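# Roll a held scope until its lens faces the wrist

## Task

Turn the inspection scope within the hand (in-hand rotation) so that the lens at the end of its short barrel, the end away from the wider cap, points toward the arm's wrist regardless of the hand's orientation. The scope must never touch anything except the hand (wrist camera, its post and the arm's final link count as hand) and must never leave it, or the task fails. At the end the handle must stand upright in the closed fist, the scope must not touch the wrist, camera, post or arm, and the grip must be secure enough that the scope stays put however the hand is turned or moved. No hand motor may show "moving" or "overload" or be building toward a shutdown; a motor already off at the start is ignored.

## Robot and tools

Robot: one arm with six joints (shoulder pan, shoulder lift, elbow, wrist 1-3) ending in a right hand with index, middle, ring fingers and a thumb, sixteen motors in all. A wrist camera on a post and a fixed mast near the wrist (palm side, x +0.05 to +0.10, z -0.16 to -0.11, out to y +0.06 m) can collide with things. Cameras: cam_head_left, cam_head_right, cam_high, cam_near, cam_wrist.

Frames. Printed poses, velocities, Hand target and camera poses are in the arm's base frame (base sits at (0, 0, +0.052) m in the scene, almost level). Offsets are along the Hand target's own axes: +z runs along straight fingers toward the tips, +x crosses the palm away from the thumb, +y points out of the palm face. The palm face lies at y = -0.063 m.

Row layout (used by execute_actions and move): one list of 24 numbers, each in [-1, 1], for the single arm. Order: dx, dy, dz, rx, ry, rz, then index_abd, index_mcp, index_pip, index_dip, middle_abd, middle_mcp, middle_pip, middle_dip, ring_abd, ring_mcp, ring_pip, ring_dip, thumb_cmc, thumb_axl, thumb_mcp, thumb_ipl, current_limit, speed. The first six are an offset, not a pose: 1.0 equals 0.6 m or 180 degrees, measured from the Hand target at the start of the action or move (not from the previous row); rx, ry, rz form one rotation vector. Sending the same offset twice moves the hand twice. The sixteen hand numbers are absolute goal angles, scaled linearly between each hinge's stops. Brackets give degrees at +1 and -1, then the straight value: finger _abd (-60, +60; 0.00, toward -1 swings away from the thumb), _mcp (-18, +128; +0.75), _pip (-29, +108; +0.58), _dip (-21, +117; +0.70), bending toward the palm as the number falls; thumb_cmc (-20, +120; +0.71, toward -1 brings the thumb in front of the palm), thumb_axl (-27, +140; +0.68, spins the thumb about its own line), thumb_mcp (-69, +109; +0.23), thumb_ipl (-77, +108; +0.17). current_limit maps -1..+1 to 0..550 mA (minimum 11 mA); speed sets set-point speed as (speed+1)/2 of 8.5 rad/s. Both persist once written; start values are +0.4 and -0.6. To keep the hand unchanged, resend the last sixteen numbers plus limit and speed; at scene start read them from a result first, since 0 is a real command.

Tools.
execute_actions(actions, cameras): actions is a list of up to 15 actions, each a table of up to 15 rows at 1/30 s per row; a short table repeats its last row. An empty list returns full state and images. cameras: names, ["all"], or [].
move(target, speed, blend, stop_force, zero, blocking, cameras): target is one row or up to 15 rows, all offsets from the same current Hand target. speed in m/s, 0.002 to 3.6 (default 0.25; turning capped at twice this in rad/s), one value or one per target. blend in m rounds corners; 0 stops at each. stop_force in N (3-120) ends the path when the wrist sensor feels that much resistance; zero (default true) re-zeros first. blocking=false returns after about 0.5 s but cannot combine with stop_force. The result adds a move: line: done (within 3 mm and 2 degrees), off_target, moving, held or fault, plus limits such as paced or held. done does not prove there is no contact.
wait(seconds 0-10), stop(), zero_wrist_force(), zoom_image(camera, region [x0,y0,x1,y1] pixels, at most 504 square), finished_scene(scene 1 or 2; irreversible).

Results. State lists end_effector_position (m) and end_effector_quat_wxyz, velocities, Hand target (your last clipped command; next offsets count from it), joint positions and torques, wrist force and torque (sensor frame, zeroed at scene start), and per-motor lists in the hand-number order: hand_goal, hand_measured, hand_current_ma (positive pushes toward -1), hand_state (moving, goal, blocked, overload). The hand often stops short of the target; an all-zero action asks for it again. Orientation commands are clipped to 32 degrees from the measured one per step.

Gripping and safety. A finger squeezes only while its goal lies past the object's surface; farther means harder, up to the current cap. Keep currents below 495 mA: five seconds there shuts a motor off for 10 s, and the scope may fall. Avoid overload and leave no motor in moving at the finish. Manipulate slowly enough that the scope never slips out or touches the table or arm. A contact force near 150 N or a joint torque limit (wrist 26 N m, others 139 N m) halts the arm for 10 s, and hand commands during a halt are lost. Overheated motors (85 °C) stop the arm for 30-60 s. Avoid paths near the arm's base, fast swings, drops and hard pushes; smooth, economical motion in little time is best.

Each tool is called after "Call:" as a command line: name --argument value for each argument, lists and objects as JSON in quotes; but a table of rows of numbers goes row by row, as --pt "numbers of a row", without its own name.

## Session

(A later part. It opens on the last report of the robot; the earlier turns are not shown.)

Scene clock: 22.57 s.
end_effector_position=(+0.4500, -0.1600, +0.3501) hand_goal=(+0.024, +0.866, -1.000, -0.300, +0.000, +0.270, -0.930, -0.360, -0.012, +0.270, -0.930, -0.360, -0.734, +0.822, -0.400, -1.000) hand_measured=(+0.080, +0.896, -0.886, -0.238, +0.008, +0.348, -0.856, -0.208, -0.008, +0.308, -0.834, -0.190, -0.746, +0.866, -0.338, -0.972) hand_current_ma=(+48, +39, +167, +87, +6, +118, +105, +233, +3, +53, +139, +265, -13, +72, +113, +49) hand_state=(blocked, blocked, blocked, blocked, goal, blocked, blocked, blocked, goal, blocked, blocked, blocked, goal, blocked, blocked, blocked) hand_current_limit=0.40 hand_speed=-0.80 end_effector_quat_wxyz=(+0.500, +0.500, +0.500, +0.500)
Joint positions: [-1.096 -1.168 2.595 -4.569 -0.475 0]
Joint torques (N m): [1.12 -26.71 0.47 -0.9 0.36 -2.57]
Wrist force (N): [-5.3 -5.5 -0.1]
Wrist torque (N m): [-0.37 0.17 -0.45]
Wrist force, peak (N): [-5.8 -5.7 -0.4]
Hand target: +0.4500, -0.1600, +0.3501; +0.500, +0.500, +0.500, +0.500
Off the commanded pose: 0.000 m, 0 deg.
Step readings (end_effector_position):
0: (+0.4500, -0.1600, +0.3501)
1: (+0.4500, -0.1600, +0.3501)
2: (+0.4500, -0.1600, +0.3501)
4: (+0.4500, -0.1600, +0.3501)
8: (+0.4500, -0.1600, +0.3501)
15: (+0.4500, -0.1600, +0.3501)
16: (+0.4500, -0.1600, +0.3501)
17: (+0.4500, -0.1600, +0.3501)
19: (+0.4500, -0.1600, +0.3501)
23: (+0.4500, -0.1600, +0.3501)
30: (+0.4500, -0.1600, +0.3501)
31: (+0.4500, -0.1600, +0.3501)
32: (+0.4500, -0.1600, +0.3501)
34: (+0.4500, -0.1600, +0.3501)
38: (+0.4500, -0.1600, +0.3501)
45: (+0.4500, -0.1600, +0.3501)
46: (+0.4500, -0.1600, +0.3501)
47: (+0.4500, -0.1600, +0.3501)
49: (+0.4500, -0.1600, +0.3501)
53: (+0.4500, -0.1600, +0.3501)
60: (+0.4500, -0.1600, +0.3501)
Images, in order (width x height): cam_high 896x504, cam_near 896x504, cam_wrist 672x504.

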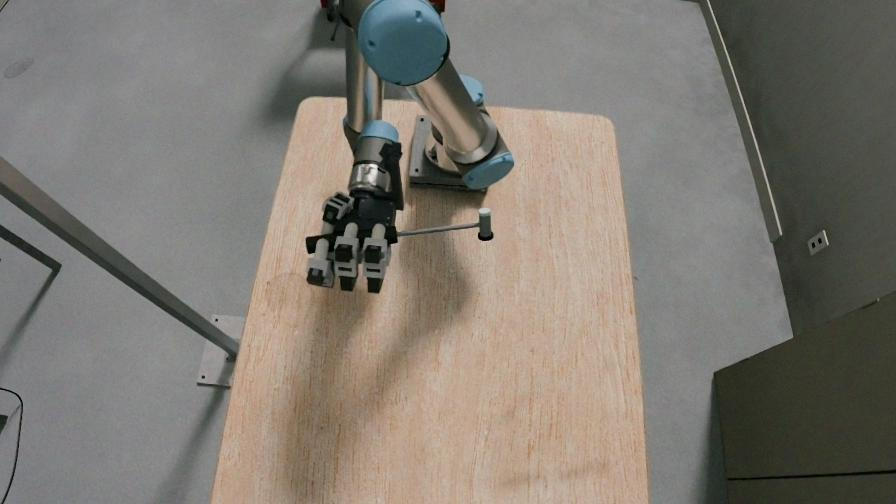

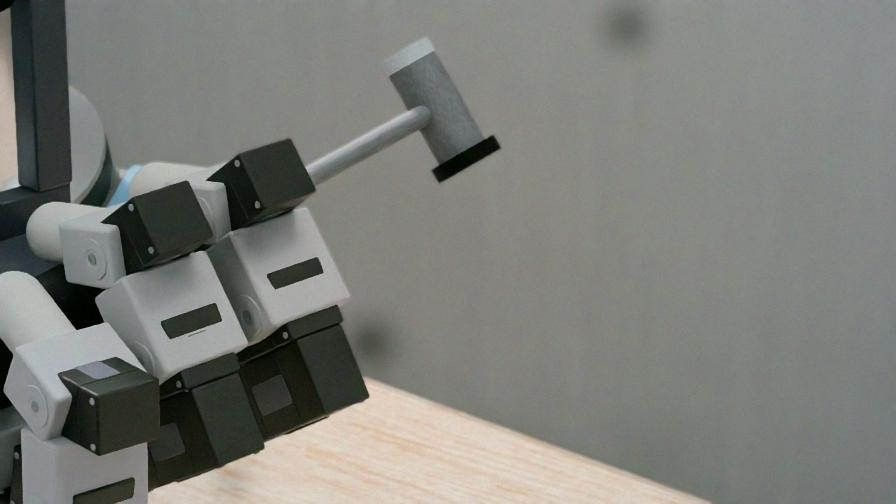

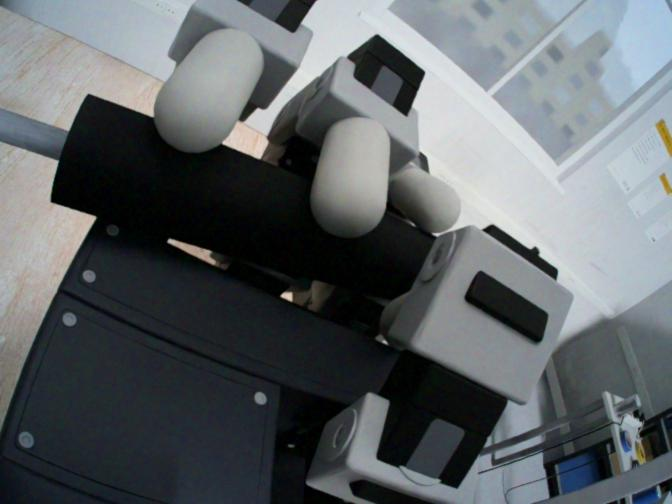

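Call:
execute_actions --actions '[[[0,0,0,0,0,0, 0.024,0.865,-1.0,-0.30, 0.0,0.30,-0.93,-0.36, -0.012,0.30,-0.93,-0.36, -0.734,0.822,-0.28,-1.0, 0.4,-0.8]],[[0,0,0,0,0,0, 0.024,0.865,-1.0,-0.30, 0.0,0.30,-0.93,-0.36, -0.012,0.30,-0.93,-0.36, -0.734,0.822,-0.10,-1.0, 0.4,-0.7]],[[0,0,0,0,0,0, 0.024,0.865,-1.0,-0.30, 0.0,0.30,-0.93,-0.36, -0.012,0.30,-0.93,-0.36, -0.734,0.822,0.05,-1.0, 0.4,-0.6]],[[0,0,0,0,0,0, 0.024,0.865,-1.0,-0.30, 0.0,0.30,-0.93,-0.36, -0.012,0.30,-0.93,-0.36, -0.734,0.822,0.2247,-0.9135, 0.4,-0.6]]]' --cameras '["cam_near", "cam_wrist", "cam_high"]'

Call:
zoom_image --camera "cam_high" --region '[290, 170, 500, 310]'

Scene clock: 25.37 s.
end_effector_position=(+0.4500, -0.1600, +0.3501) hand_goal=(+0.024, +0.866, -1.000, -0.300, +0.000, +0.300, -0.930, -0.360, -0.012, +0.300, -0.930, -0.360, -0.734, +0.822, +0.224, -0.914) hand_measured=(+0.082, +0.886, -0.886, -0.226, +0.028, +0.350, -0.832, -0.248, +0.016, +0.348, -0.834, -0.240, -0.716, +0.866, -0.290, -0.998) hand_current_ma=(+48, +27, +167, +105, +22, +70, +141, +164, +22, +68, +139, +180, +22, +73, -385, -168) hand_state=(blocked, blocked, blocked, blocked, blocked, blocked, blocked, blocked, blocked, blocked, blocked, blocked, goal, blocked, blocked, blocked) hand_current_limit=0.40 hand_speed=-0.60 end_effector_quat_wxyz=(+0.500, +0.500, +0.500, +0.500)
Joint positions: [-1.096 -1.168 2.595 -4.569 -0.475 0]
Joint torques (N m): [-1.31 -25.5 -0.23 -1.32 0.4 -2.67]
Wrist force (N): [-5.7 -5.5 -0.2]
Wrist torque (N m): [-0.38 0.21 -0.48]
Wrist force, peak (N): [-5.6 -5.8 0.0]
Hand target: +0.4500, -0.1600, +0.3501; +0.500, +0.500, +0.500, +0.500
Off the commanded pose: 0.000 m, 0 deg.
Step readings (end_effector_position):
0: (+0.4500, -0.1600, +0.3501)
1: (+0.4500, -0.1600, +0.3501)
2: (+0.4500, -0.1600, +0.3501)
4: (+0.4500, -0.1600, +0.3501)
8: (+0.4500, -0.1600, +0.3501)
15: (+0.4500, -0.1600, +0.3501)
16: (+0.4500, -0.1600, +0.3501)
17: (+0.4500, -0.1600, +0.3501)
19: (+0.4500, -0.1600, +0.3501)
23: (+0.4500, -0.1600, +0.3501)
30: (+0.4500, -0.1600, +0.3501)
31: (+0.4500, -0.1600, +0.3501)
32: (+0.4500, -0.1600, +0.3501)
34: (+0.4500, -0.1600, +0.3501)
38: (+0.4500, -0.1600, +0.3501)
45: (+0.4500, -0.1600, +0.3501)
46: (+0.4500, -0.1600, +0.3501)
47: (+0.4500, -0.1600, +0.3501)
49: (+0.4500, -0.1600, +0.3501)
53: (+0.4500, -0.1600, +0.3501)
60: (+0.4500, -0.1600, +0.3501)
Images, in order (width x height): cam_high 896x504, cam_near 896x504, cam_wrist 672x504.

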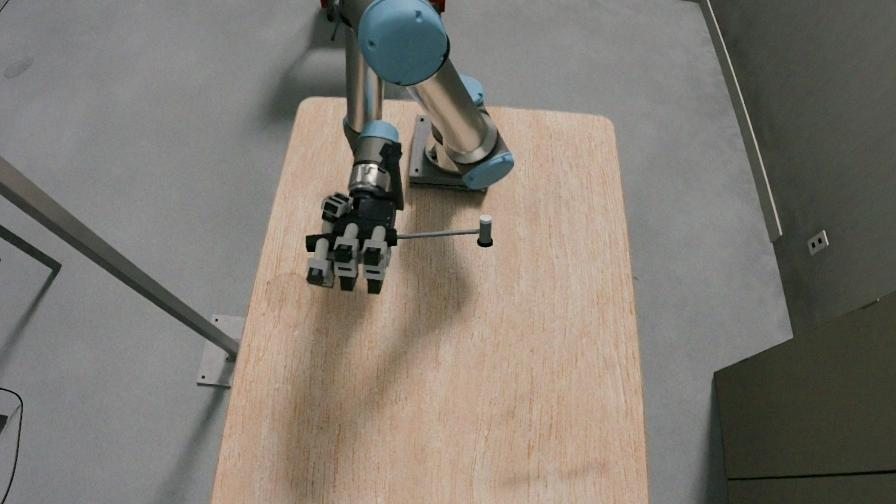

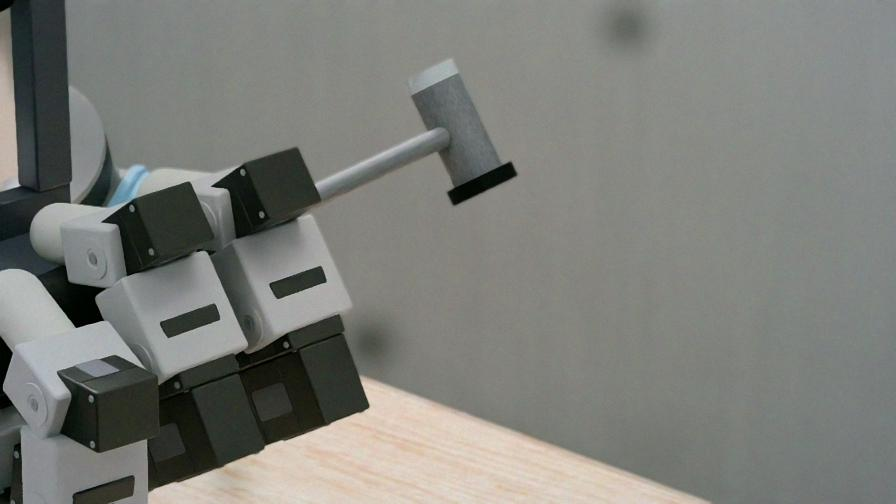

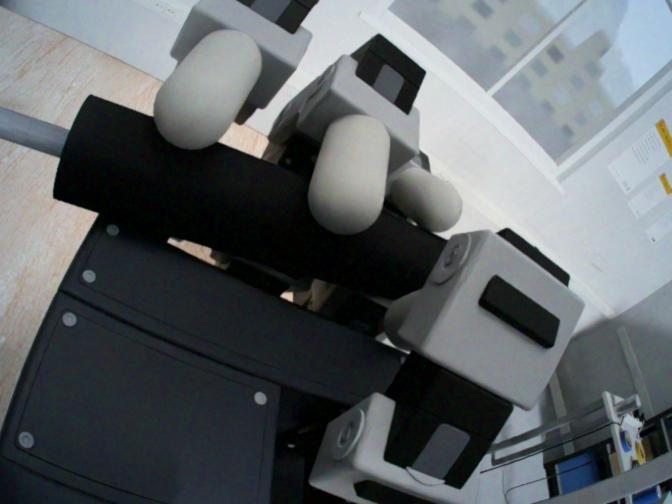

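Scaled by 2.400 from the camera's 896x504 image, which has a finer 1280x720 frame.

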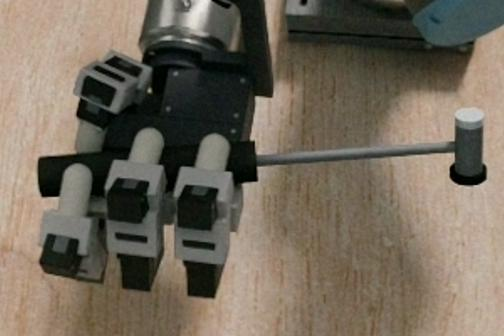

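Call:
execute_actions --actions '[[[0,0,0,0,0,0, 0.024,0.92,-0.75,-0.10, 0.0,0.30,-0.93,-0.36, -0.012,0.30,-0.93,-0.36, -0.734,0.822,-0.20,-1.0, 0.4,-0.7]],[[0,0,0,0,0,0, 0.024,0.92,-0.60,-0.10, 0.0,0.30,-0.93,-0.36, -0.012,0.30,-0.93,-0.36, -0.734,0.822,-0.10,-1.0, 0.4,-0.7]]]' --cameras '["cam_near", "cam_wrist"]'

Scene clock: 26.90 s.
end_effector_position=(+0.4500, -0.1600, +0.3501) hand_goal=(+0.024, +0.920, -0.600, -0.100, +0.000, +0.300, -0.930, -0.360, -0.012, +0.300, -0.930, -0.360, -0.734, +0.822, -0.100, -1.000) hand_measured=(+0.036, +0.938, -0.604, -0.110, +0.032, +0.352, -0.816, -0.270, +0.020, +0.352, -0.834, -0.280, -0.714, +0.860, -0.212, -1.000) hand_current_ma=(+9, +22, -4, -11, +25, +73, +167, +130, +25, +76, +138, +112, +24, +61, -218, +0) hand_state=(goal, goal, goal, goal, blocked, blocked, blocked, blocked, blocked, blocked, blocked, blocked, goal, blocked, blocked, goal) hand_current_limit=0.40 hand_speed=-0.70 end_effector_quat_wxyz=(+0.500, +0.500, +0.500, +0.500)
Joint positions: [-1.096 -1.168 2.595 -4.569 -0.475 0]
Joint torques (N m): [-0.74 -24.92 0.14 -1.72 0.62 -2.57]
Wrist force (N): [-5.7 -5.4 -0.4]
Wrist torque (N m): [-0.33 0.22 -0.47]
Wrist force, peak (N): [-5.7 -5.7 -0.2]
Hand target: +0.4500, -0.1600, +0.3501; +0.500, +0.500, +0.500, +0.500
Off the commanded pose: 0.000 m, 0 deg.
Step readings (end_effector_position):
0: (+0.4500, -0.1600, +0.3501)
1: (+0.4500, -0.1600, +0.3501)
2: (+0.4500, -0.1600, +0.3501)
4: (+0.4500, -0.1600, +0.3501)
8: (+0.4500, -0.1600, +0.3501)
15: (+0.4500, -0.1600, +0.3501)
16: (+0.4500, -0.1600, +0.3501)
17: (+0.4500, -0.1600, +0.3501)
19: (+0.4500, -0.1600, +0.3501)
23: (+0.4500, -0.1600, +0.3501)
30: (+0.4500, -0.1600, +0.3501)
Images, in order (width x height): cam_near 896x504, cam_wrist 672x504.

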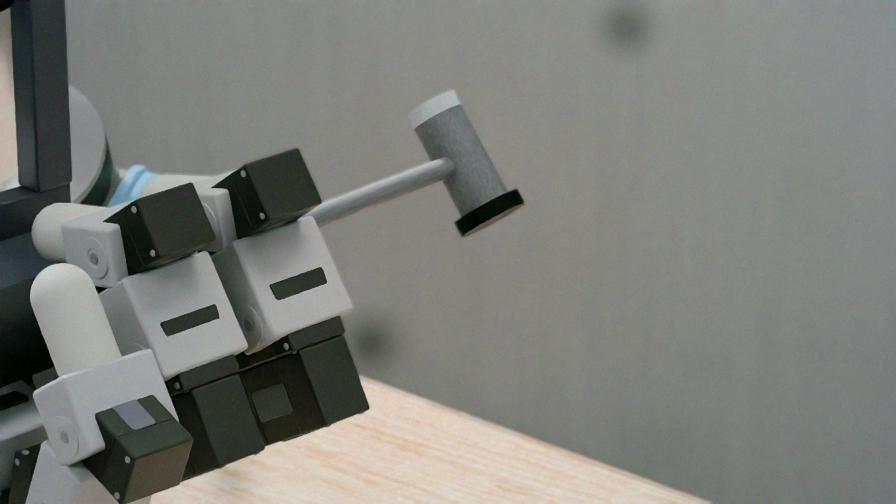

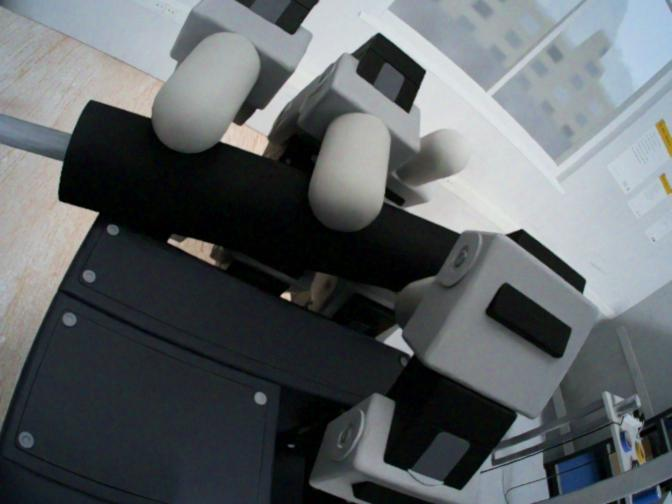

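Call:
execute_actions --actions '[[[0,0,0,0,0,0, 0.024,0.90,-0.80,-0.16, 0.0,0.32,-0.93,-0.33, -0.012,0.32,-0.93,-0.33, -0.734,0.822,-0.36,-1.0, 0.4,-0.7]],[[0,0,0,0,0,0, 0.024,0.89,-0.86,-0.20, 0.0,0.32,-0.93,-0.33, -0.012,0.32,-0.93,-0.33, -0.734,0.92,-0.36,-1.0, 0.4,-0.7]],[[0,0,0,0,0,0, 0.024,0.89,-0.86,-0.20, 0.0,0.32,-0.93,-0.33, -0.012,0.32,-0.93,-0.33, -0.70,1.0,-0.32,-1.0, 0.4,-0.7]]]' --cameras '["cam_near", "cam_wrist"]'

Scene clock: 29.83 s.
end_effector_position=(+0.4500, -0.1600, +0.3501) hand_goal=(+0.024, +0.890, -0.860, -0.200, +0.000, +0.320, -0.930, -0.330, -0.012, +0.320, -0.930, -0.330, -0.700, +1.000, -0.320, -1.000) hand_measured=(+0.036, +0.936, -0.852, -0.192, +0.032, +0.356, -0.816, -0.268, +0.020, +0.358, -0.834, -0.274, -0.706, +0.990, -0.316, -0.988) hand_current_ma=(+9, +67, +9, +8, +25, +49, +167, +85, +25, +53, +138, +75, -7, -13, +6, +19) hand_state=(goal, blocked, goal, goal, blocked, blocked, blocked, blocked, blocked, blocked, blocked, blocked, goal, goal, goal, goal) hand_current_limit=0.40 hand_speed=-0.70 end_effector_quat_wxyz=(+0.500, +0.500, +0.500, +0.500)
Joint positions: [-1.096 -1.168 2.595 -4.569 -0.475 0]
Joint torques (N m): [-2.75 -24.22 -1.21 -1.76 0.33 -2.48]
Wrist force (N): [-5.6 -5.4 -0.8]
Wrist torque (N m): [-0.29 0.22 -0.45]
Wrist force, peak (N): [-5.9 -5.6 -0.5]
Hand target: +0.4500, -0.1600, +0.3501; +0.500, +0.500, +0.500, +0.500
Off the commanded pose: 0.000 m, 0 deg.
Step readings (end_effector_position):
0: (+0.4500, -0.1600, +0.3501)
1: (+0.4500, -0.1600, +0.3501)
2: (+0.4500, -0.1600, +0.3501)
4: (+0.4500, -0.1600, +0.3501)
8: (+0.4500, -0.1600, +0.3501)
15: (+0.4500, -0.1600, +0.3501)
16: (+0.4500, -0.1600, +0.3501)
17: (+0.4500, -0.1600, +0.3501)
19: (+0.4500, -0.1600, +0.3501)
23: (+0.4500, -0.1600, +0.3501)
30: (+0.4500, -0.1600, +0.3501)
31: (+0.4500, -0.1600, +0.3501)
32: (+0.4500, -0.1600, +0.3501)
34: (+0.4500, -0.1600, +0.3501)
38: (+0.4500, -0.1600, +0.3501)
45: (+0.4500, -0.1600, +0.3501)
Images, in order (width x height): cam_near 896x504, cam_wrist 672x504.

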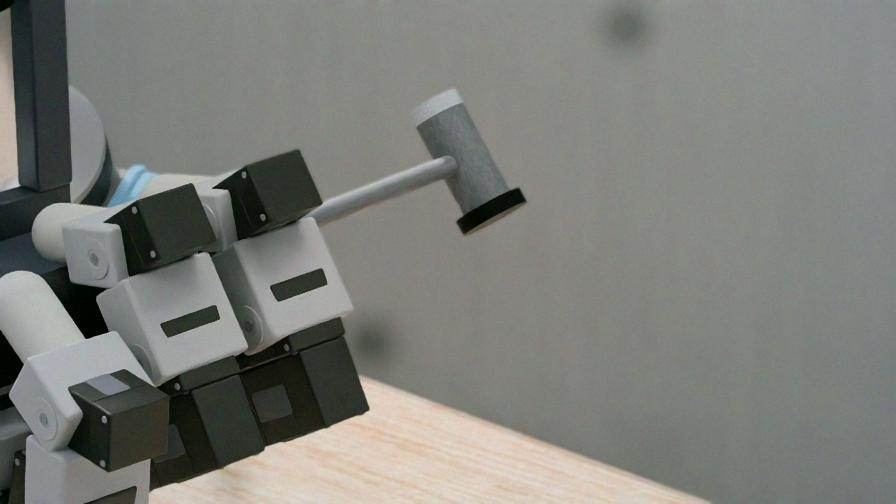

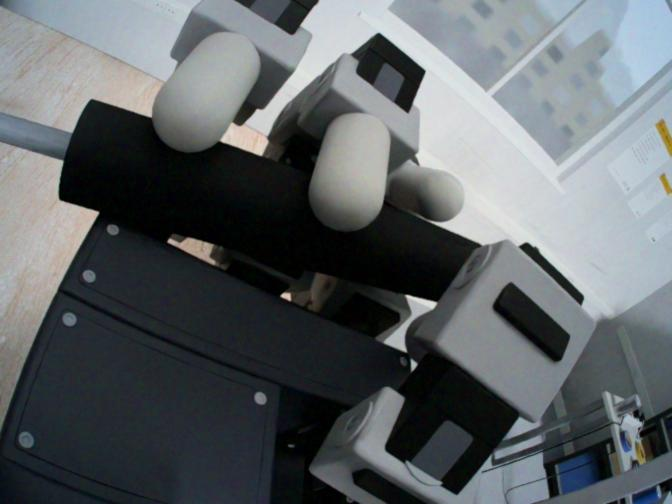

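Call:
execute_actions --actions '[[[0,0,0,0,0,0, 0.024,0.89,-0.86,-0.20, 0.0,0.32,-0.93,-0.33, -0.012,0.32,-0.93,-0.33, -0.66,1.0,-0.12,-1.0, 0.4,-0.7]],[[0,0,0,0,0,0, 0.024,0.89,-0.86,-0.20, 0.0,0.32,-0.93,-0.33, -0.012,0.32,-0.93,-0.33, -0.66,1.0,0.08,-1.0, 0.4,-0.7]],[[0,0,0,0,0,0, 0.024,0.89,-0.86,-0.20, 0.0,0.32,-0.93,-0.33, -0.012,0.32,-0.93,-0.33, -0.70,0.822,0.2247,-0.9135, 0.4,-0.6]]]' --cameras '["cam_near", "cam_wrist", "cam_high"]'

Call:
zoom_image --camera "cam_high" --region '[290, 170, 500, 310]'

Scene clock: 31.87 s.
end_effector_position=(+0.4500, -0.1600, +0.3501) hand_goal=(+0.024, +0.890, -0.860, -0.200, +0.000, +0.320, -0.930, -0.330, -0.012, +0.320, -0.930, -0.330, -0.700, +0.822, +0.224, -0.914) hand_measured=(+0.036, +0.936, -0.852, -0.192, +0.032, +0.356, -0.816, -0.268, +0.020, +0.358, -0.834, -0.274, -0.694, +0.828, +0.212, -0.926) hand_current_ma=(+9, +67, +9, +8, +25, +49, +167, +85, +25, +53, +138, +75, +6, +7, -19, -19) hand_state=(goal, blocked, goal, goal, blocked, blocked, blocked, blocked, blocked, blocked, blocked, blocked, goal, goal, goal, goal) hand_current_limit=0.40 hand_speed=-0.60 end_effector_quat_wxyz=(+0.500, +0.500, +0.500, +0.500)
Joint positions: [-1.096 -1.168 2.595 -4.569 -0.475 0]
Joint torques (N m): [-5.29 -22.25 -1.01 -2.26 0.39 -2.57]
Wrist force (N): [-5.6 -5.2 -0.2]
Wrist torque (N m): [-0.32 0.21 -0.46]
Wrist force, peak (N): [-5.9 -5.5 -0.3]
Hand target: +0.4500, -0.1600, +0.3501; +0.500, +0.500, +0.500, +0.500
Off the commanded pose: 0.000 m, 0 deg.
Step readings (end_effector_position):
0: (+0.4500, -0.1600, +0.3501)
1: (+0.4500, -0.1600, +0.3501)
2: (+0.4500, -0.1600, +0.3501)
4: (+0.4500, -0.1600, +0.3501)
8: (+0.4500, -0.1600, +0.3501)
15: (+0.4500, -0.1600, +0.3501)
16: (+0.4500, -0.1600, +0.3501)
17: (+0.4500, -0.1600, +0.3501)
19: (+0.4500, -0.1600, +0.3501)
23: (+0.4500, -0.1600, +0.3501)
30: (+0.4500, -0.1600, +0.3501)
31: (+0.4500, -0.1600, +0.3501)
32: (+0.4500, -0.1600, +0.3501)
34: (+0.4500, -0.1600, +0.3501)
38: (+0.4500, -0.1600, +0.3501)
45: (+0.4500, -0.1600, +0.3501)
Images, in order (width x height): cam_high 896x504, cam_near 896x504, cam_wrist 672x504.

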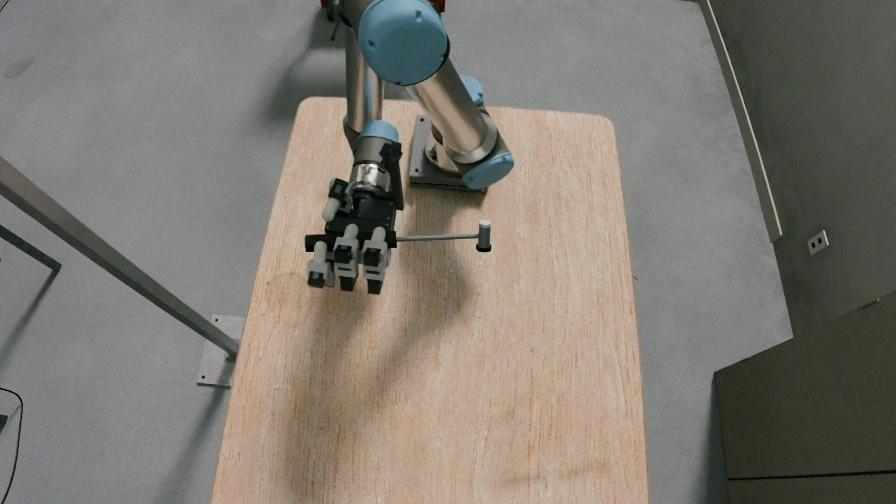

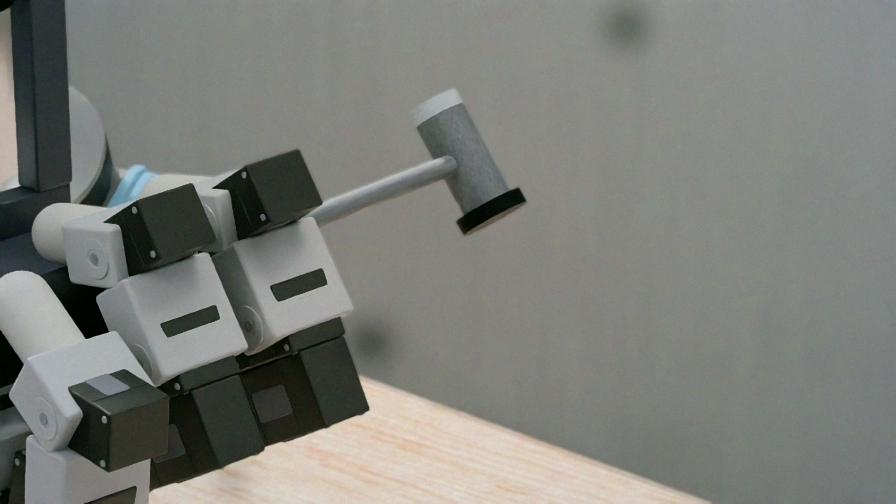

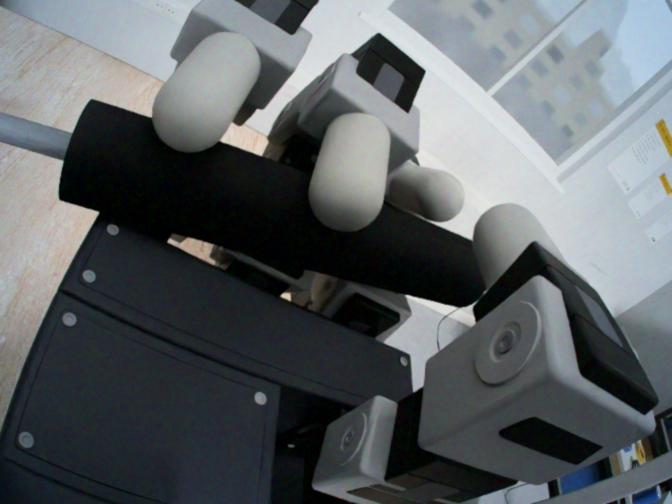

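Scaled by 2.400 from the camera's 896x504 image, which has a finer 1280x720 frame.

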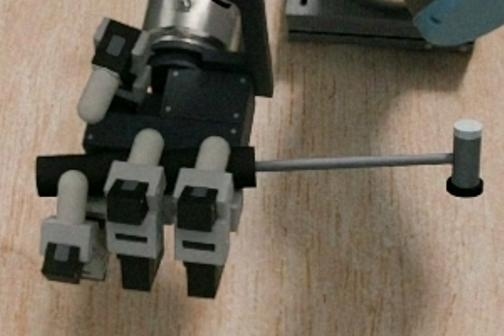

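Call:
execute_actions --actions '[[[0,0,0,0,0,0, 0.024,0.66,-0.86,-0.02, 0.0,0.32,-0.93,-0.33, -0.012,0.32,-0.93,-0.33, -0.70,0.822,0.2247,-0.9135, 0.4,-0.7]],[[0,0,0,0,0,0, 0.024,0.64,-0.93,-0.22, 0.0,0.32,-0.93,-0.33, -0.012,0.32,-0.93,-0.33, -0.70,0.822,0.2247,-0.9135, 0.4,-0.7]],[[0,0,0,0,0,0, 0.024,0.62,-0.95,-0.30, 0.0,0.32,-0.93,-0.33, -0.012,0.32,-0.86,0.10, -0.70,0.822,0.2247,-0.9135, 0.4,-0.7]],[[0,0,0,0,0,0, 0.024,0.62,-0.95,-0.30, 0.0,0.32,-0.93,-0.33, -0.012,0.137,-0.86,0.10, -0.70,0.822,0.2247,-0.9135, 0.4,-0.7]]]' --cameras '["cam_near", "cam_wrist", "cam_high"]'

Call:
zoom_image --camera "cam_high" --region '[290, 170, 500, 310]'

Scene clock: 35.97 s.
end_effector_position=(+0.4500, -0.1600, +0.3501) hand_goal=(+0.024, +0.620, -0.950, -0.300, +0.000, +0.320, -0.930, -0.330, -0.012, +0.138, -0.860, +0.100, -0.700, +0.822, +0.224, -0.914) hand_measured=(+0.024, +0.656, -0.874, -0.140, +0.026, +0.348, -0.820, -0.268, +0.000, +0.170, -0.858, +0.090, -0.694, +0.828, +0.212, -0.926) hand_current_ma=(+0, +51, +106, +248, +21, +38, +161, +85, +9, +45, +2, -11, +6, +7, -19, -19) hand_state=(goal, blocked, blocked, blocked, blocked, blocked, blocked, blocked, goal, blocked, goal, goal, goal, goal, goal, goal) hand_current_limit=0.40 hand_speed=-0.70 end_effector_quat_wxyz=(+0.500, +0.500, +0.500, +0.500)
Joint positions: [-1.096 -1.168 2.595 -4.569 -0.475 0]
Joint torques (N m): [-5.74 -21.49 -1.05 -2.27 0.4 -2.52]
Wrist force (N): [-5.6 -5.4 -0.3]
Wrist torque (N m): [-0.36 0.21 -0.47]
Wrist force, peak (N): [-6.0 -5.7 -0.5]
Hand target: +0.4500, -0.1600, +0.3501; +0.500, +0.500, +0.500, +0.500
Off the commanded pose: 0.000 m, 0 deg.
Step readings (end_effector_position):
0: (+0.4500, -0.1600, +0.3501)
1: (+0.4500, -0.1600, +0.3501)
2: (+0.4500, -0.1600, +0.3501)
4: (+0.4500, -0.1600, +0.3501)
8: (+0.4500, -0.1600, +0.3501)
15: (+0.4500, -0.1600, +0.3501)
16: (+0.4500, -0.1600, +0.3501)
17: (+0.4500, -0.1600, +0.3501)
19: (+0.4500, -0.1600, +0.3501)
23: (+0.4500, -0.1600, +0.3501)
30: (+0.4500, -0.1600, +0.3501)
31: (+0.4500, -0.1600, +0.3501)
32: (+0.4500, -0.1600, +0.3501)
34: (+0.4500, -0.1600, +0.3501)
38: (+0.4500, -0.1600, +0.3501)
45: (+0.4500, -0.1600, +0.3501)
46: (+0.4500, -0.1600, +0.3501)
47: (+0.4500, -0.1600, +0.3501)
49: (+0.4500, -0.1600, +0.3501)
53: (+0.4500, -0.1600, +0.3501)
60: (+0.4500, -0.1600, +0.3501)
Images, in order (width x height): cam_high 896x504, cam_near 896x504, cam_wrist 672x504.

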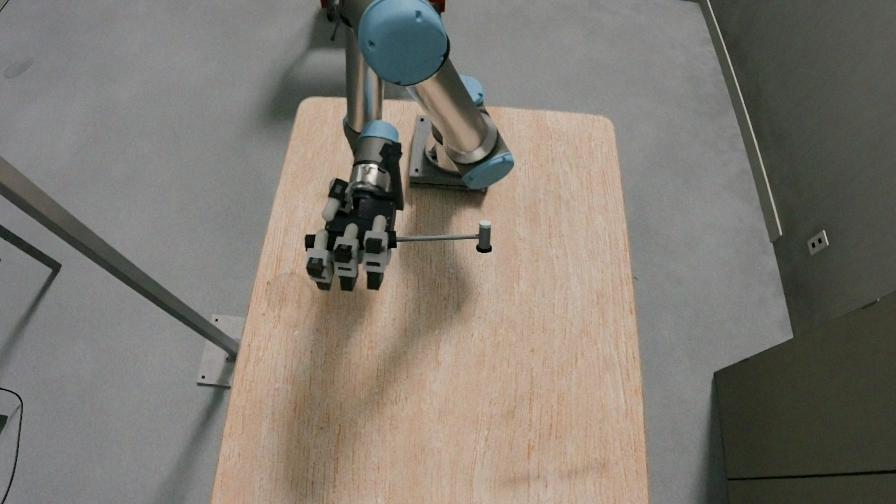

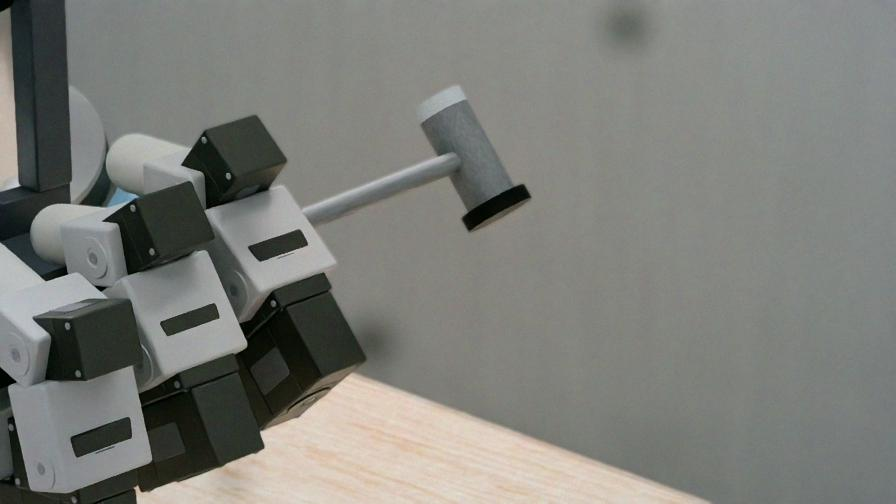

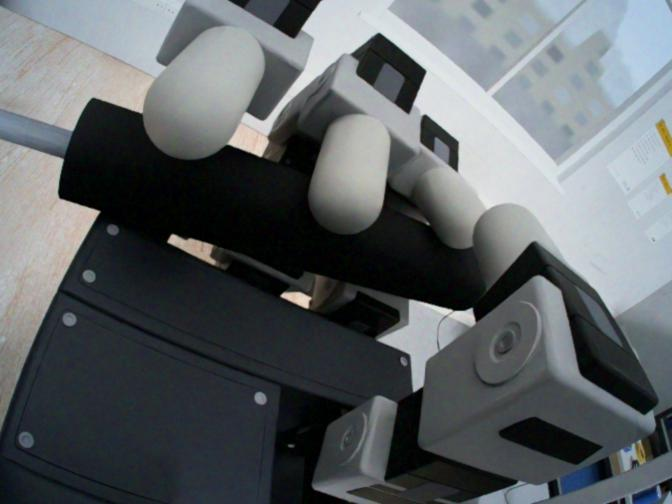

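Scaled by 2.400 from the camera's 896x504 image, which has a finer 1280x720 frame.

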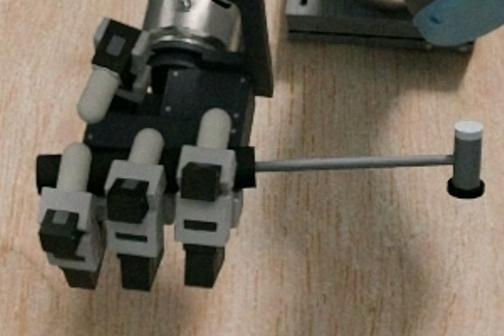

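Call:
execute_actions --actions '[[[0,0,0,0,0,0, 0.024,0.62,-0.95,-0.30, 0.0,0.32,-0.93,-0.33, -0.012,0.137,-0.90,-0.16, -0.70,0.822,0.2247,-0.9135, 0.4,-0.7]],[[0,0,0,0,0,0, 0.024,0.62,-0.95,-0.30, 0.0,0.32,-0.86,0.06, -0.012,0.137,-0.93,-0.24, -0.70,0.822,0.2247,-0.9135, 0.4,-0.7]],[[0,0,0,0,0,0, 0.024,0.62,-0.95,-0.30, 0.0,0.22,-0.86,0.06, -0.012,0.137,-0.93,-0.24, -0.70,0.822,0.2247,-0.9135, 0.4,-0.7]],[[0,0,0,0,0,0, 0.024,0.62,-0.95,-0.30, 0.0,0.22,-0.90,-0.20, -0.012,0.137,-0.93,-0.24, -0.70,0.822,0.2247,-0.9135, 0.4,-0.7]]]' --cameras '["cam_near", "cam_wrist", "cam_high"]'

Call:
zoom_image --camera "cam_high" --region '[290, 170, 500, 310]'

Scene clock: 38.53 s.
end_effector_position=(+0.4500, -0.1600, +0.3501) hand_goal=(+0.024, +0.620, -0.950, -0.300, +0.000, +0.220, -0.900, -0.200, -0.012, +0.138, -0.930, -0.240, -0.700, +0.822, +0.224, -0.914) hand_measured=(+0.018, +0.618, -0.872, -0.150, +0.012, +0.288, -0.886, -0.156, +0.010, +0.162, -0.890, -0.156, -0.694, +0.828, +0.212, -0.926) hand_current_ma=(-4, -1, +109, +229, +8, +101, +15, +57, +16, +32, +53, +120, +6, +7, -19, -19) hand_state=(goal, goal, blocked, blocked, goal, blocked, goal, blocked, blocked, blocked, blocked, blocked, goal, goal, goal, goal) hand_current_limit=0.40 hand_speed=-0.70 end_effector_quat_wxyz=(+0.500, +0.500, +0.500, +0.500)
Joint positions: [-1.096 -1.168 2.595 -4.569 -0.475 0]
Joint torques (N m): [-5.47 -20.97 -2.8 -2.11 0.51 -2.53]
Wrist force (N): [-5.5 -5.8 -0.3]
Wrist torque (N m): [-0.42 0.20 -0.47]
Wrist force, peak (N): [-6.0 -5.6 -0.4]
Hand target: +0.4500, -0.1600, +0.3501; +0.500, +0.500, +0.500, +0.500
Off the commanded pose: 0.000 m, 0 deg.
Step readings (end_effector_position):
0: (+0.4500, -0.1600, +0.3501)
1: (+0.4500, -0.1600, +0.3501)
2: (+0.4500, -0.1600, +0.3501)
4: (+0.4500, -0.1600, +0.3501)
8: (+0.4500, -0.1600, +0.3501)
15: (+0.4500, -0.1600, +0.3501)
16: (+0.4500, -0.1600, +0.3501)
17: (+0.4500, -0.1600, +0.3501)
19: (+0.4500, -0.1600, +0.3501)
23: (+0.4500, -0.1600, +0.3501)
30: (+0.4500, -0.1600, +0.3501)
31: (+0.4500, -0.1600, +0.3501)
32: (+0.4500, -0.1600, +0.3501)
34: (+0.4500, -0.1600, +0.3501)
38: (+0.4500, -0.1600, +0.3501)
45: (+0.4500, -0.1600, +0.3501)
46: (+0.4500, -0.1600, +0.3501)
47: (+0.4500, -0.1600, +0.3501)
49: (+0.4500, -0.1600, +0.3501)
53: (+0.4500, -0.1600, +0.3501)
60: (+0.4500, -0.1600, +0.3501)
Images, in order (width x height): cam_high 896x504, cam_near 896x504, cam_wrist 672x504.

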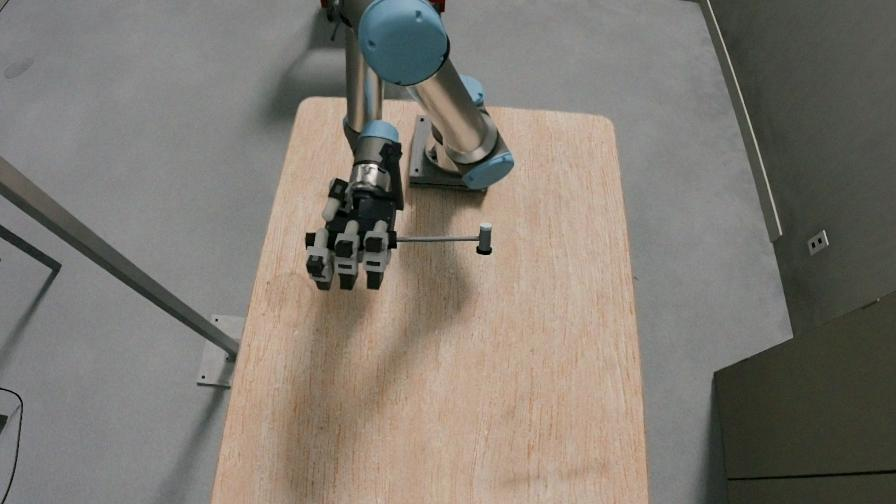

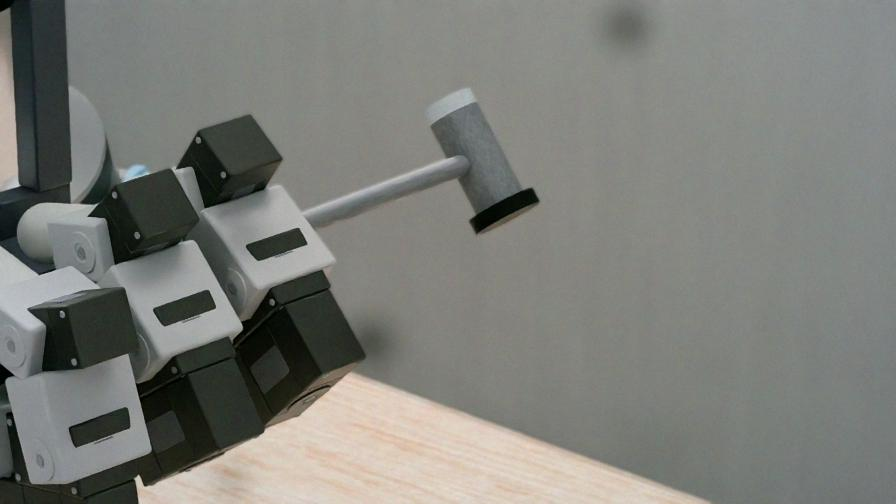

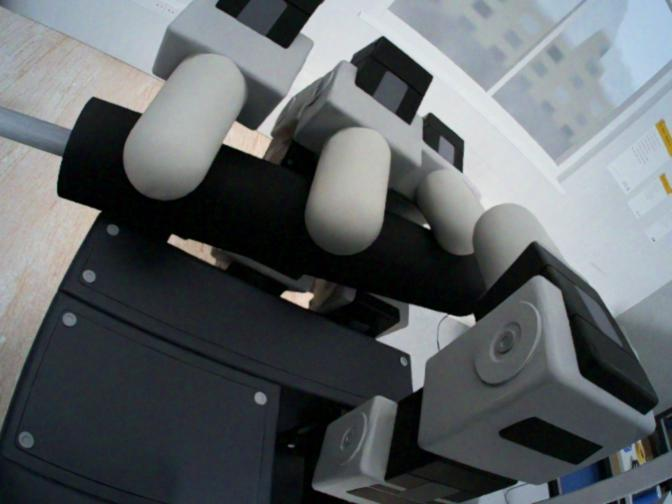

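Scaled by 2.400 from the camera's 896x504 image, which has a finer 1280x720 frame.

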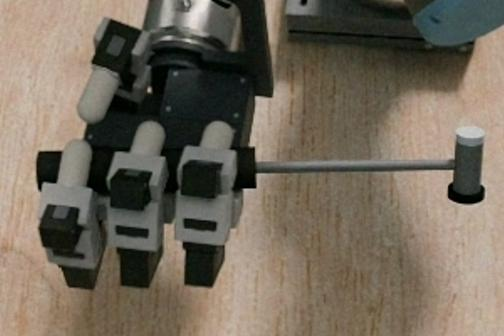

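Call:
execute_actions --actions '[[[0,0,0,0,0,0, 0.024,0.54,-0.95,-0.30, 0.0,0.29,-0.90,-0.18, -0.012,0.15,-0.92,-0.20, -0.70,0.822,0.2247,-0.9135, 0.4,-0.8]],[[0,0,0,0,0,0, 0.024,0.45,-0.95,-0.30, 0.0,0.29,-0.90,-0.18, -0.012,0.15,-0.92,-0.20, -0.70,0.822,0.2247,-0.9135, 0.4,-0.8]],[[0,0,0,0,0,0, 0.024,0.36,-0.95,-0.28, 0.0,0.29,-0.90,-0.18, -0.012,0.15,-0.92,-0.20, -0.70,0.822,0.2247,-0.9135, 0.4,-0.8]]]' --cameras '["cam_near", "cam_wrist", "cam_high"]'

Call:
zoom_image --camera "cam_high" --region '[290, 170, 500, 310]'

Scene clock: 40.57 s.
end_effector_position=(+0.4500, -0.1600, +0.3501) hand_goal=(+0.024, +0.360, -0.950, -0.280, +0.000, +0.290, -0.900, -0.180, -0.012, +0.150, -0.920, -0.200, -0.700, +0.822, +0.224, -0.914) hand_measured=(-0.008, +0.442, -0.872, -0.214, +0.010, +0.300, -0.894, -0.166, +0.010, +0.162, -0.888, -0.156, -0.694, +0.828, +0.212, -0.926) hand_current_ma=(-25, +126, +110, +92, +7, +11, +7, +16, +16, +14, +41, +58, +6, +7, -19, -19) hand_state=(blocked, blocked, blocked, blocked, goal, goal, goal, goal, blocked, goal, blocked, blocked, goal, goal, goal, goal) hand_current_limit=0.40 hand_speed=-0.80 end_effector_quat_wxyz=(+0.500, +0.500, +0.500, +0.500)
Joint positions: [-1.096 -1.168 2.595 -4.569 -0.475 0]
Joint torques (N m): [-5.61 -19.41 -3.52 -2.29 0.37 -2.58]
Wrist force (N): [-5.4 -5.2 -0.2]
Wrist torque (N m): [-0.34 0.18 -0.45]
Wrist force, peak (N): [-5.4 -5.9 -0.2]
Hand target: +0.4500, -0.1600, +0.3501; +0.500, +0.500, +0.500, +0.500
Off the commanded pose: 0.000 m, 0 deg.
Step readings (end_effector_position):
0: (+0.4500, -0.1600, +0.3501)
1: (+0.4500, -0.1600, +0.3501)
2: (+0.4500, -0.1600, +0.3501)
4: (+0.4500, -0.1600, +0.3501)
8: (+0.4500, -0.1600, +0.3501)
15: (+0.4500, -0.1600, +0.3501)
16: (+0.4500, -0.1600, +0.3501)
17: (+0.4500, -0.1600, +0.3501)
19: (+0.4500, -0.1600, +0.3501)
23: (+0.4500, -0.1600, +0.3501)
30: (+0.4500, -0.1600, +0.3501)
31: (+0.4500, -0.1600, +0.3501)
32: (+0.4500, -0.1600, +0.3501)
34: (+0.4500, -0.1600, +0.3501)
38: (+0.4500, -0.1600, +0.3501)
45: (+0.4500, -0.1600, +0.3501)
Images, in order (width x height): cam_high 896x504, cam_near 896x504, cam_wrist 672x504.

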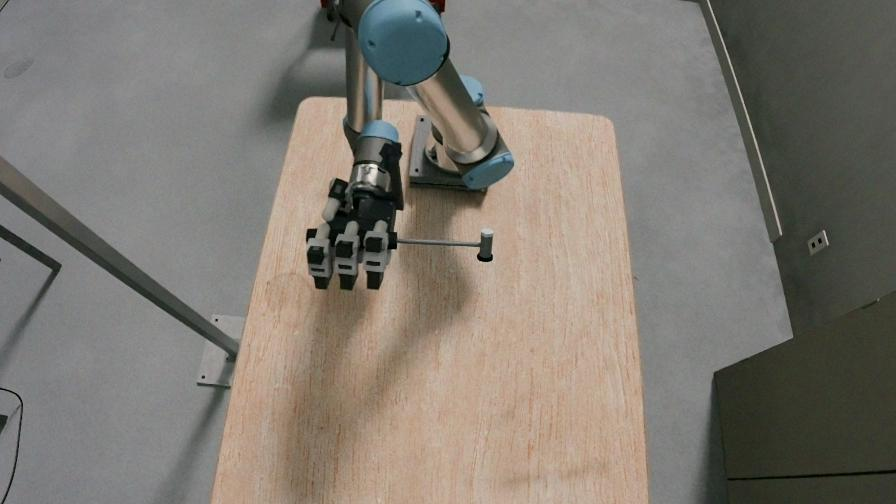

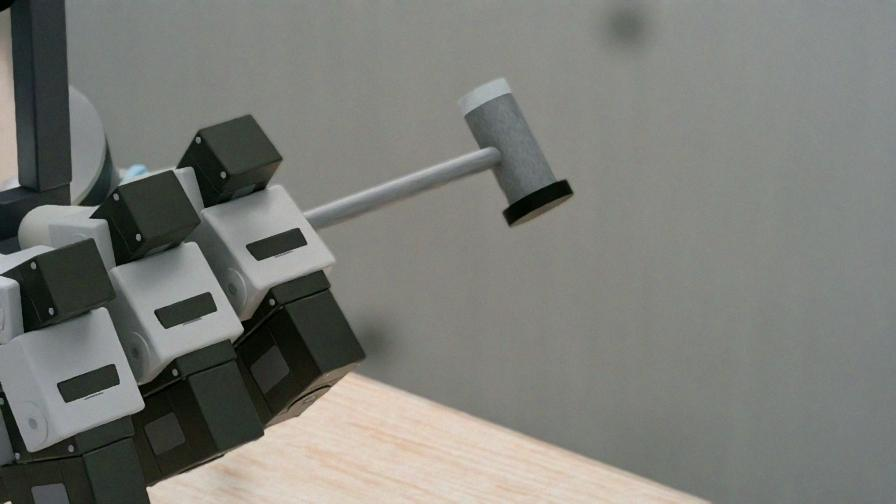

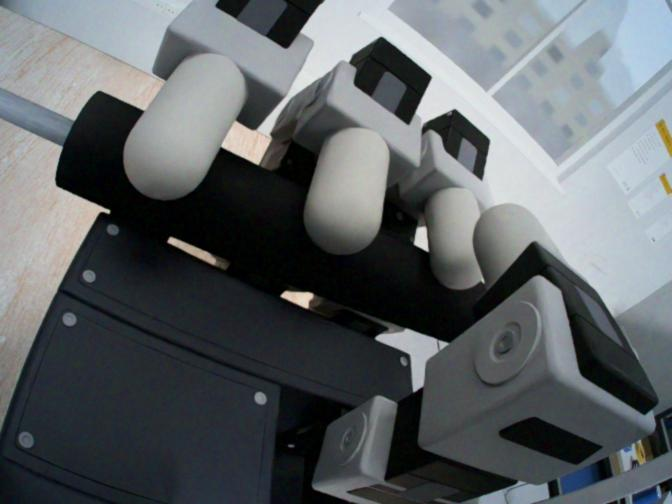

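Scaled by 2.400 from the camera's 896x504 image, which has a finer 1280x720 frame.

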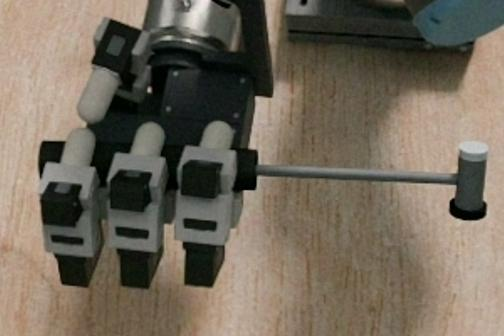

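Call:
execute_actions --actions '[[[0,0,0,0,0,0, 0.024,0.30,-0.95,-0.30, 0.0,0.29,-0.90,-0.18, -0.012,0.15,-0.92,-0.20, -0.70,0.822,0.2247,-0.9135, 0.4,-0.8]],[[0,0,0,0,0,0, 0.024,0.24,-0.95,-0.30, 0.0,0.29,-0.90,-0.18, -0.012,0.15,-0.92,-0.20, -0.70,0.822,0.2247,-0.9135, 0.4,-0.8]]]' --cameras '["cam_near", "cam_wrist", "cam_high"]'

Call:
zoom_image --camera "cam_high" --region '[290, 170, 500, 310]'

Scene clock: 42.10 s.
end_effector_position=(+0.4500, -0.1600, +0.3501) hand_goal=(+0.024, +0.240, -0.950, -0.300, +0.000, +0.290, -0.900, -0.180, -0.012, +0.150, -0.920, -0.200, -0.700, +0.822, +0.224, -0.914) hand_measured=(-0.014, +0.352, -0.870, -0.218, +0.010, +0.300, -0.894, -0.166, +0.010, +0.158, -0.888, -0.156, -0.694, +0.828, +0.212, -0.926) hand_current_ma=(-31, +177, +114, +115, +7, +11, +7, +16, +17, +9, +41, +58, +6, +7, -19, -19) hand_state=(blocked, blocked, blocked, blocked, goal, goal, goal, goal, blocked, goal, blocked, blocked, goal, goal, goal, goal) hand_current_limit=0.40 hand_speed=-0.80 end_effector_quat_wxyz=(+0.500, +0.500, +0.500, +0.500)
Joint positions: [-1.096 -1.168 2.595 -4.569 -0.475 0]
Joint torques (N m): [-5.36 -18.93 -2.44 -2.17 0.61 -2.39]
Wrist force (N): [-5.6 -5.6 -0.2]
Wrist torque (N m): [-0.39 0.21 -0.47]
Wrist force, peak (N): [-5.8 -5.6 -0.4]
Hand target: +0.4500, -0.1600, +0.3501; +0.500, +0.500, +0.500, +0.500
Off the commanded pose: 0.000 m, 0 deg.
Step readings (end_effector_position):
0: (+0.4500, -0.1600, +0.3501)
1: (+0.4500, -0.1600, +0.3501)
2: (+0.4500, -0.1600, +0.3501)
4: (+0.4500, -0.1600, +0.3501)
8: (+0.4500, -0.1600, +0.3501)
15: (+0.4500, -0.1600, +0.3501)
16: (+0.4500, -0.1600, +0.3501)
17: (+0.4500, -0.1600, +0.3501)
19: (+0.4500, -0.1600, +0.3501)
23: (+0.4500, -0.1600, +0.3501)
30: (+0.4500, -0.1600, +0.3501)
Images, in order (width x height): cam_high 896x504, cam_near 896x504, cam_wrist 672x504.

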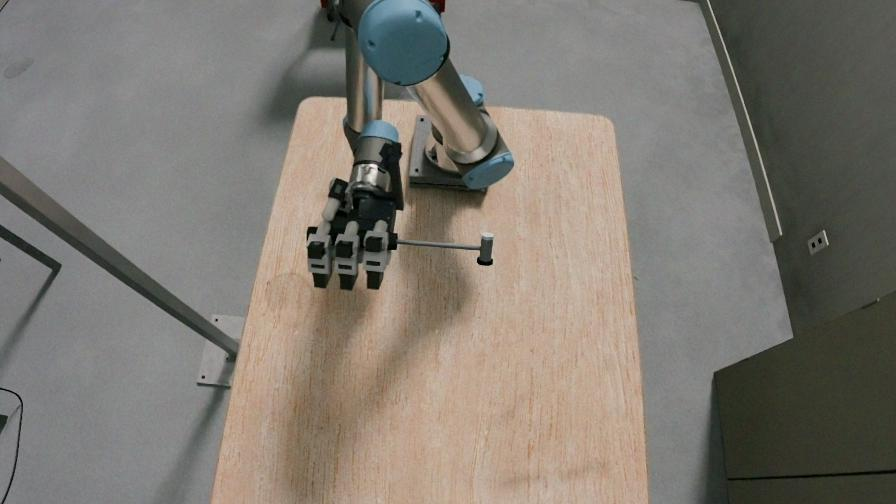

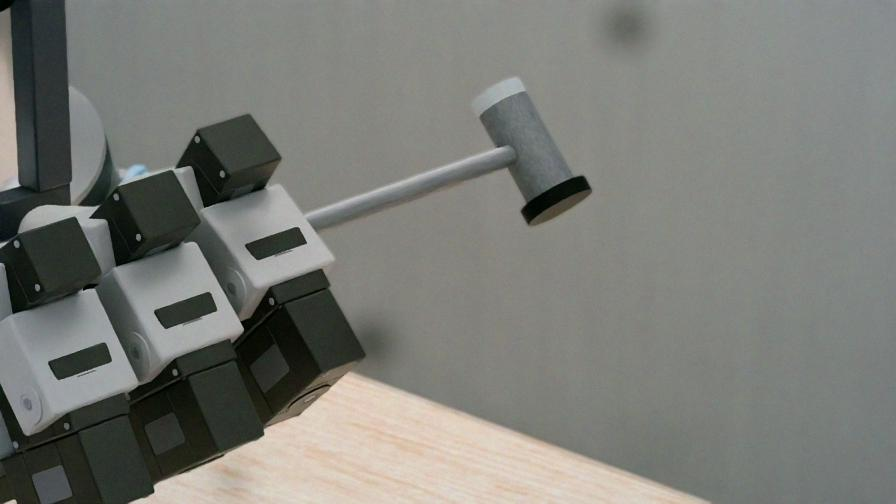

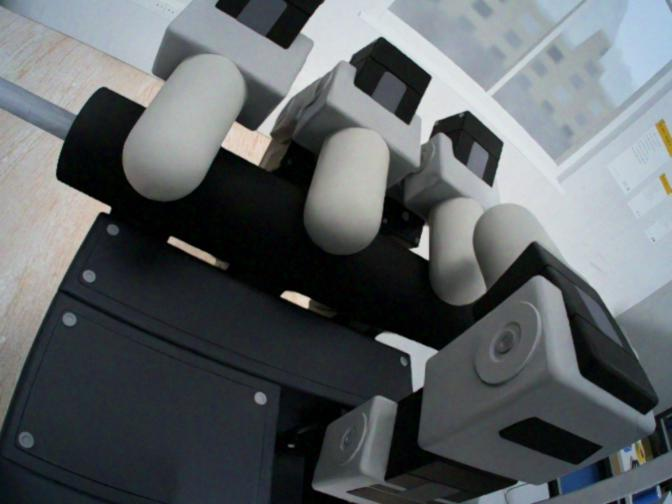

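Scaled by 2.400 from the camera's 896x504 image, which has a finer 1280x720 frame.

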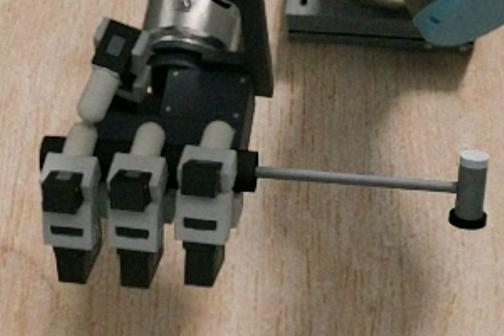

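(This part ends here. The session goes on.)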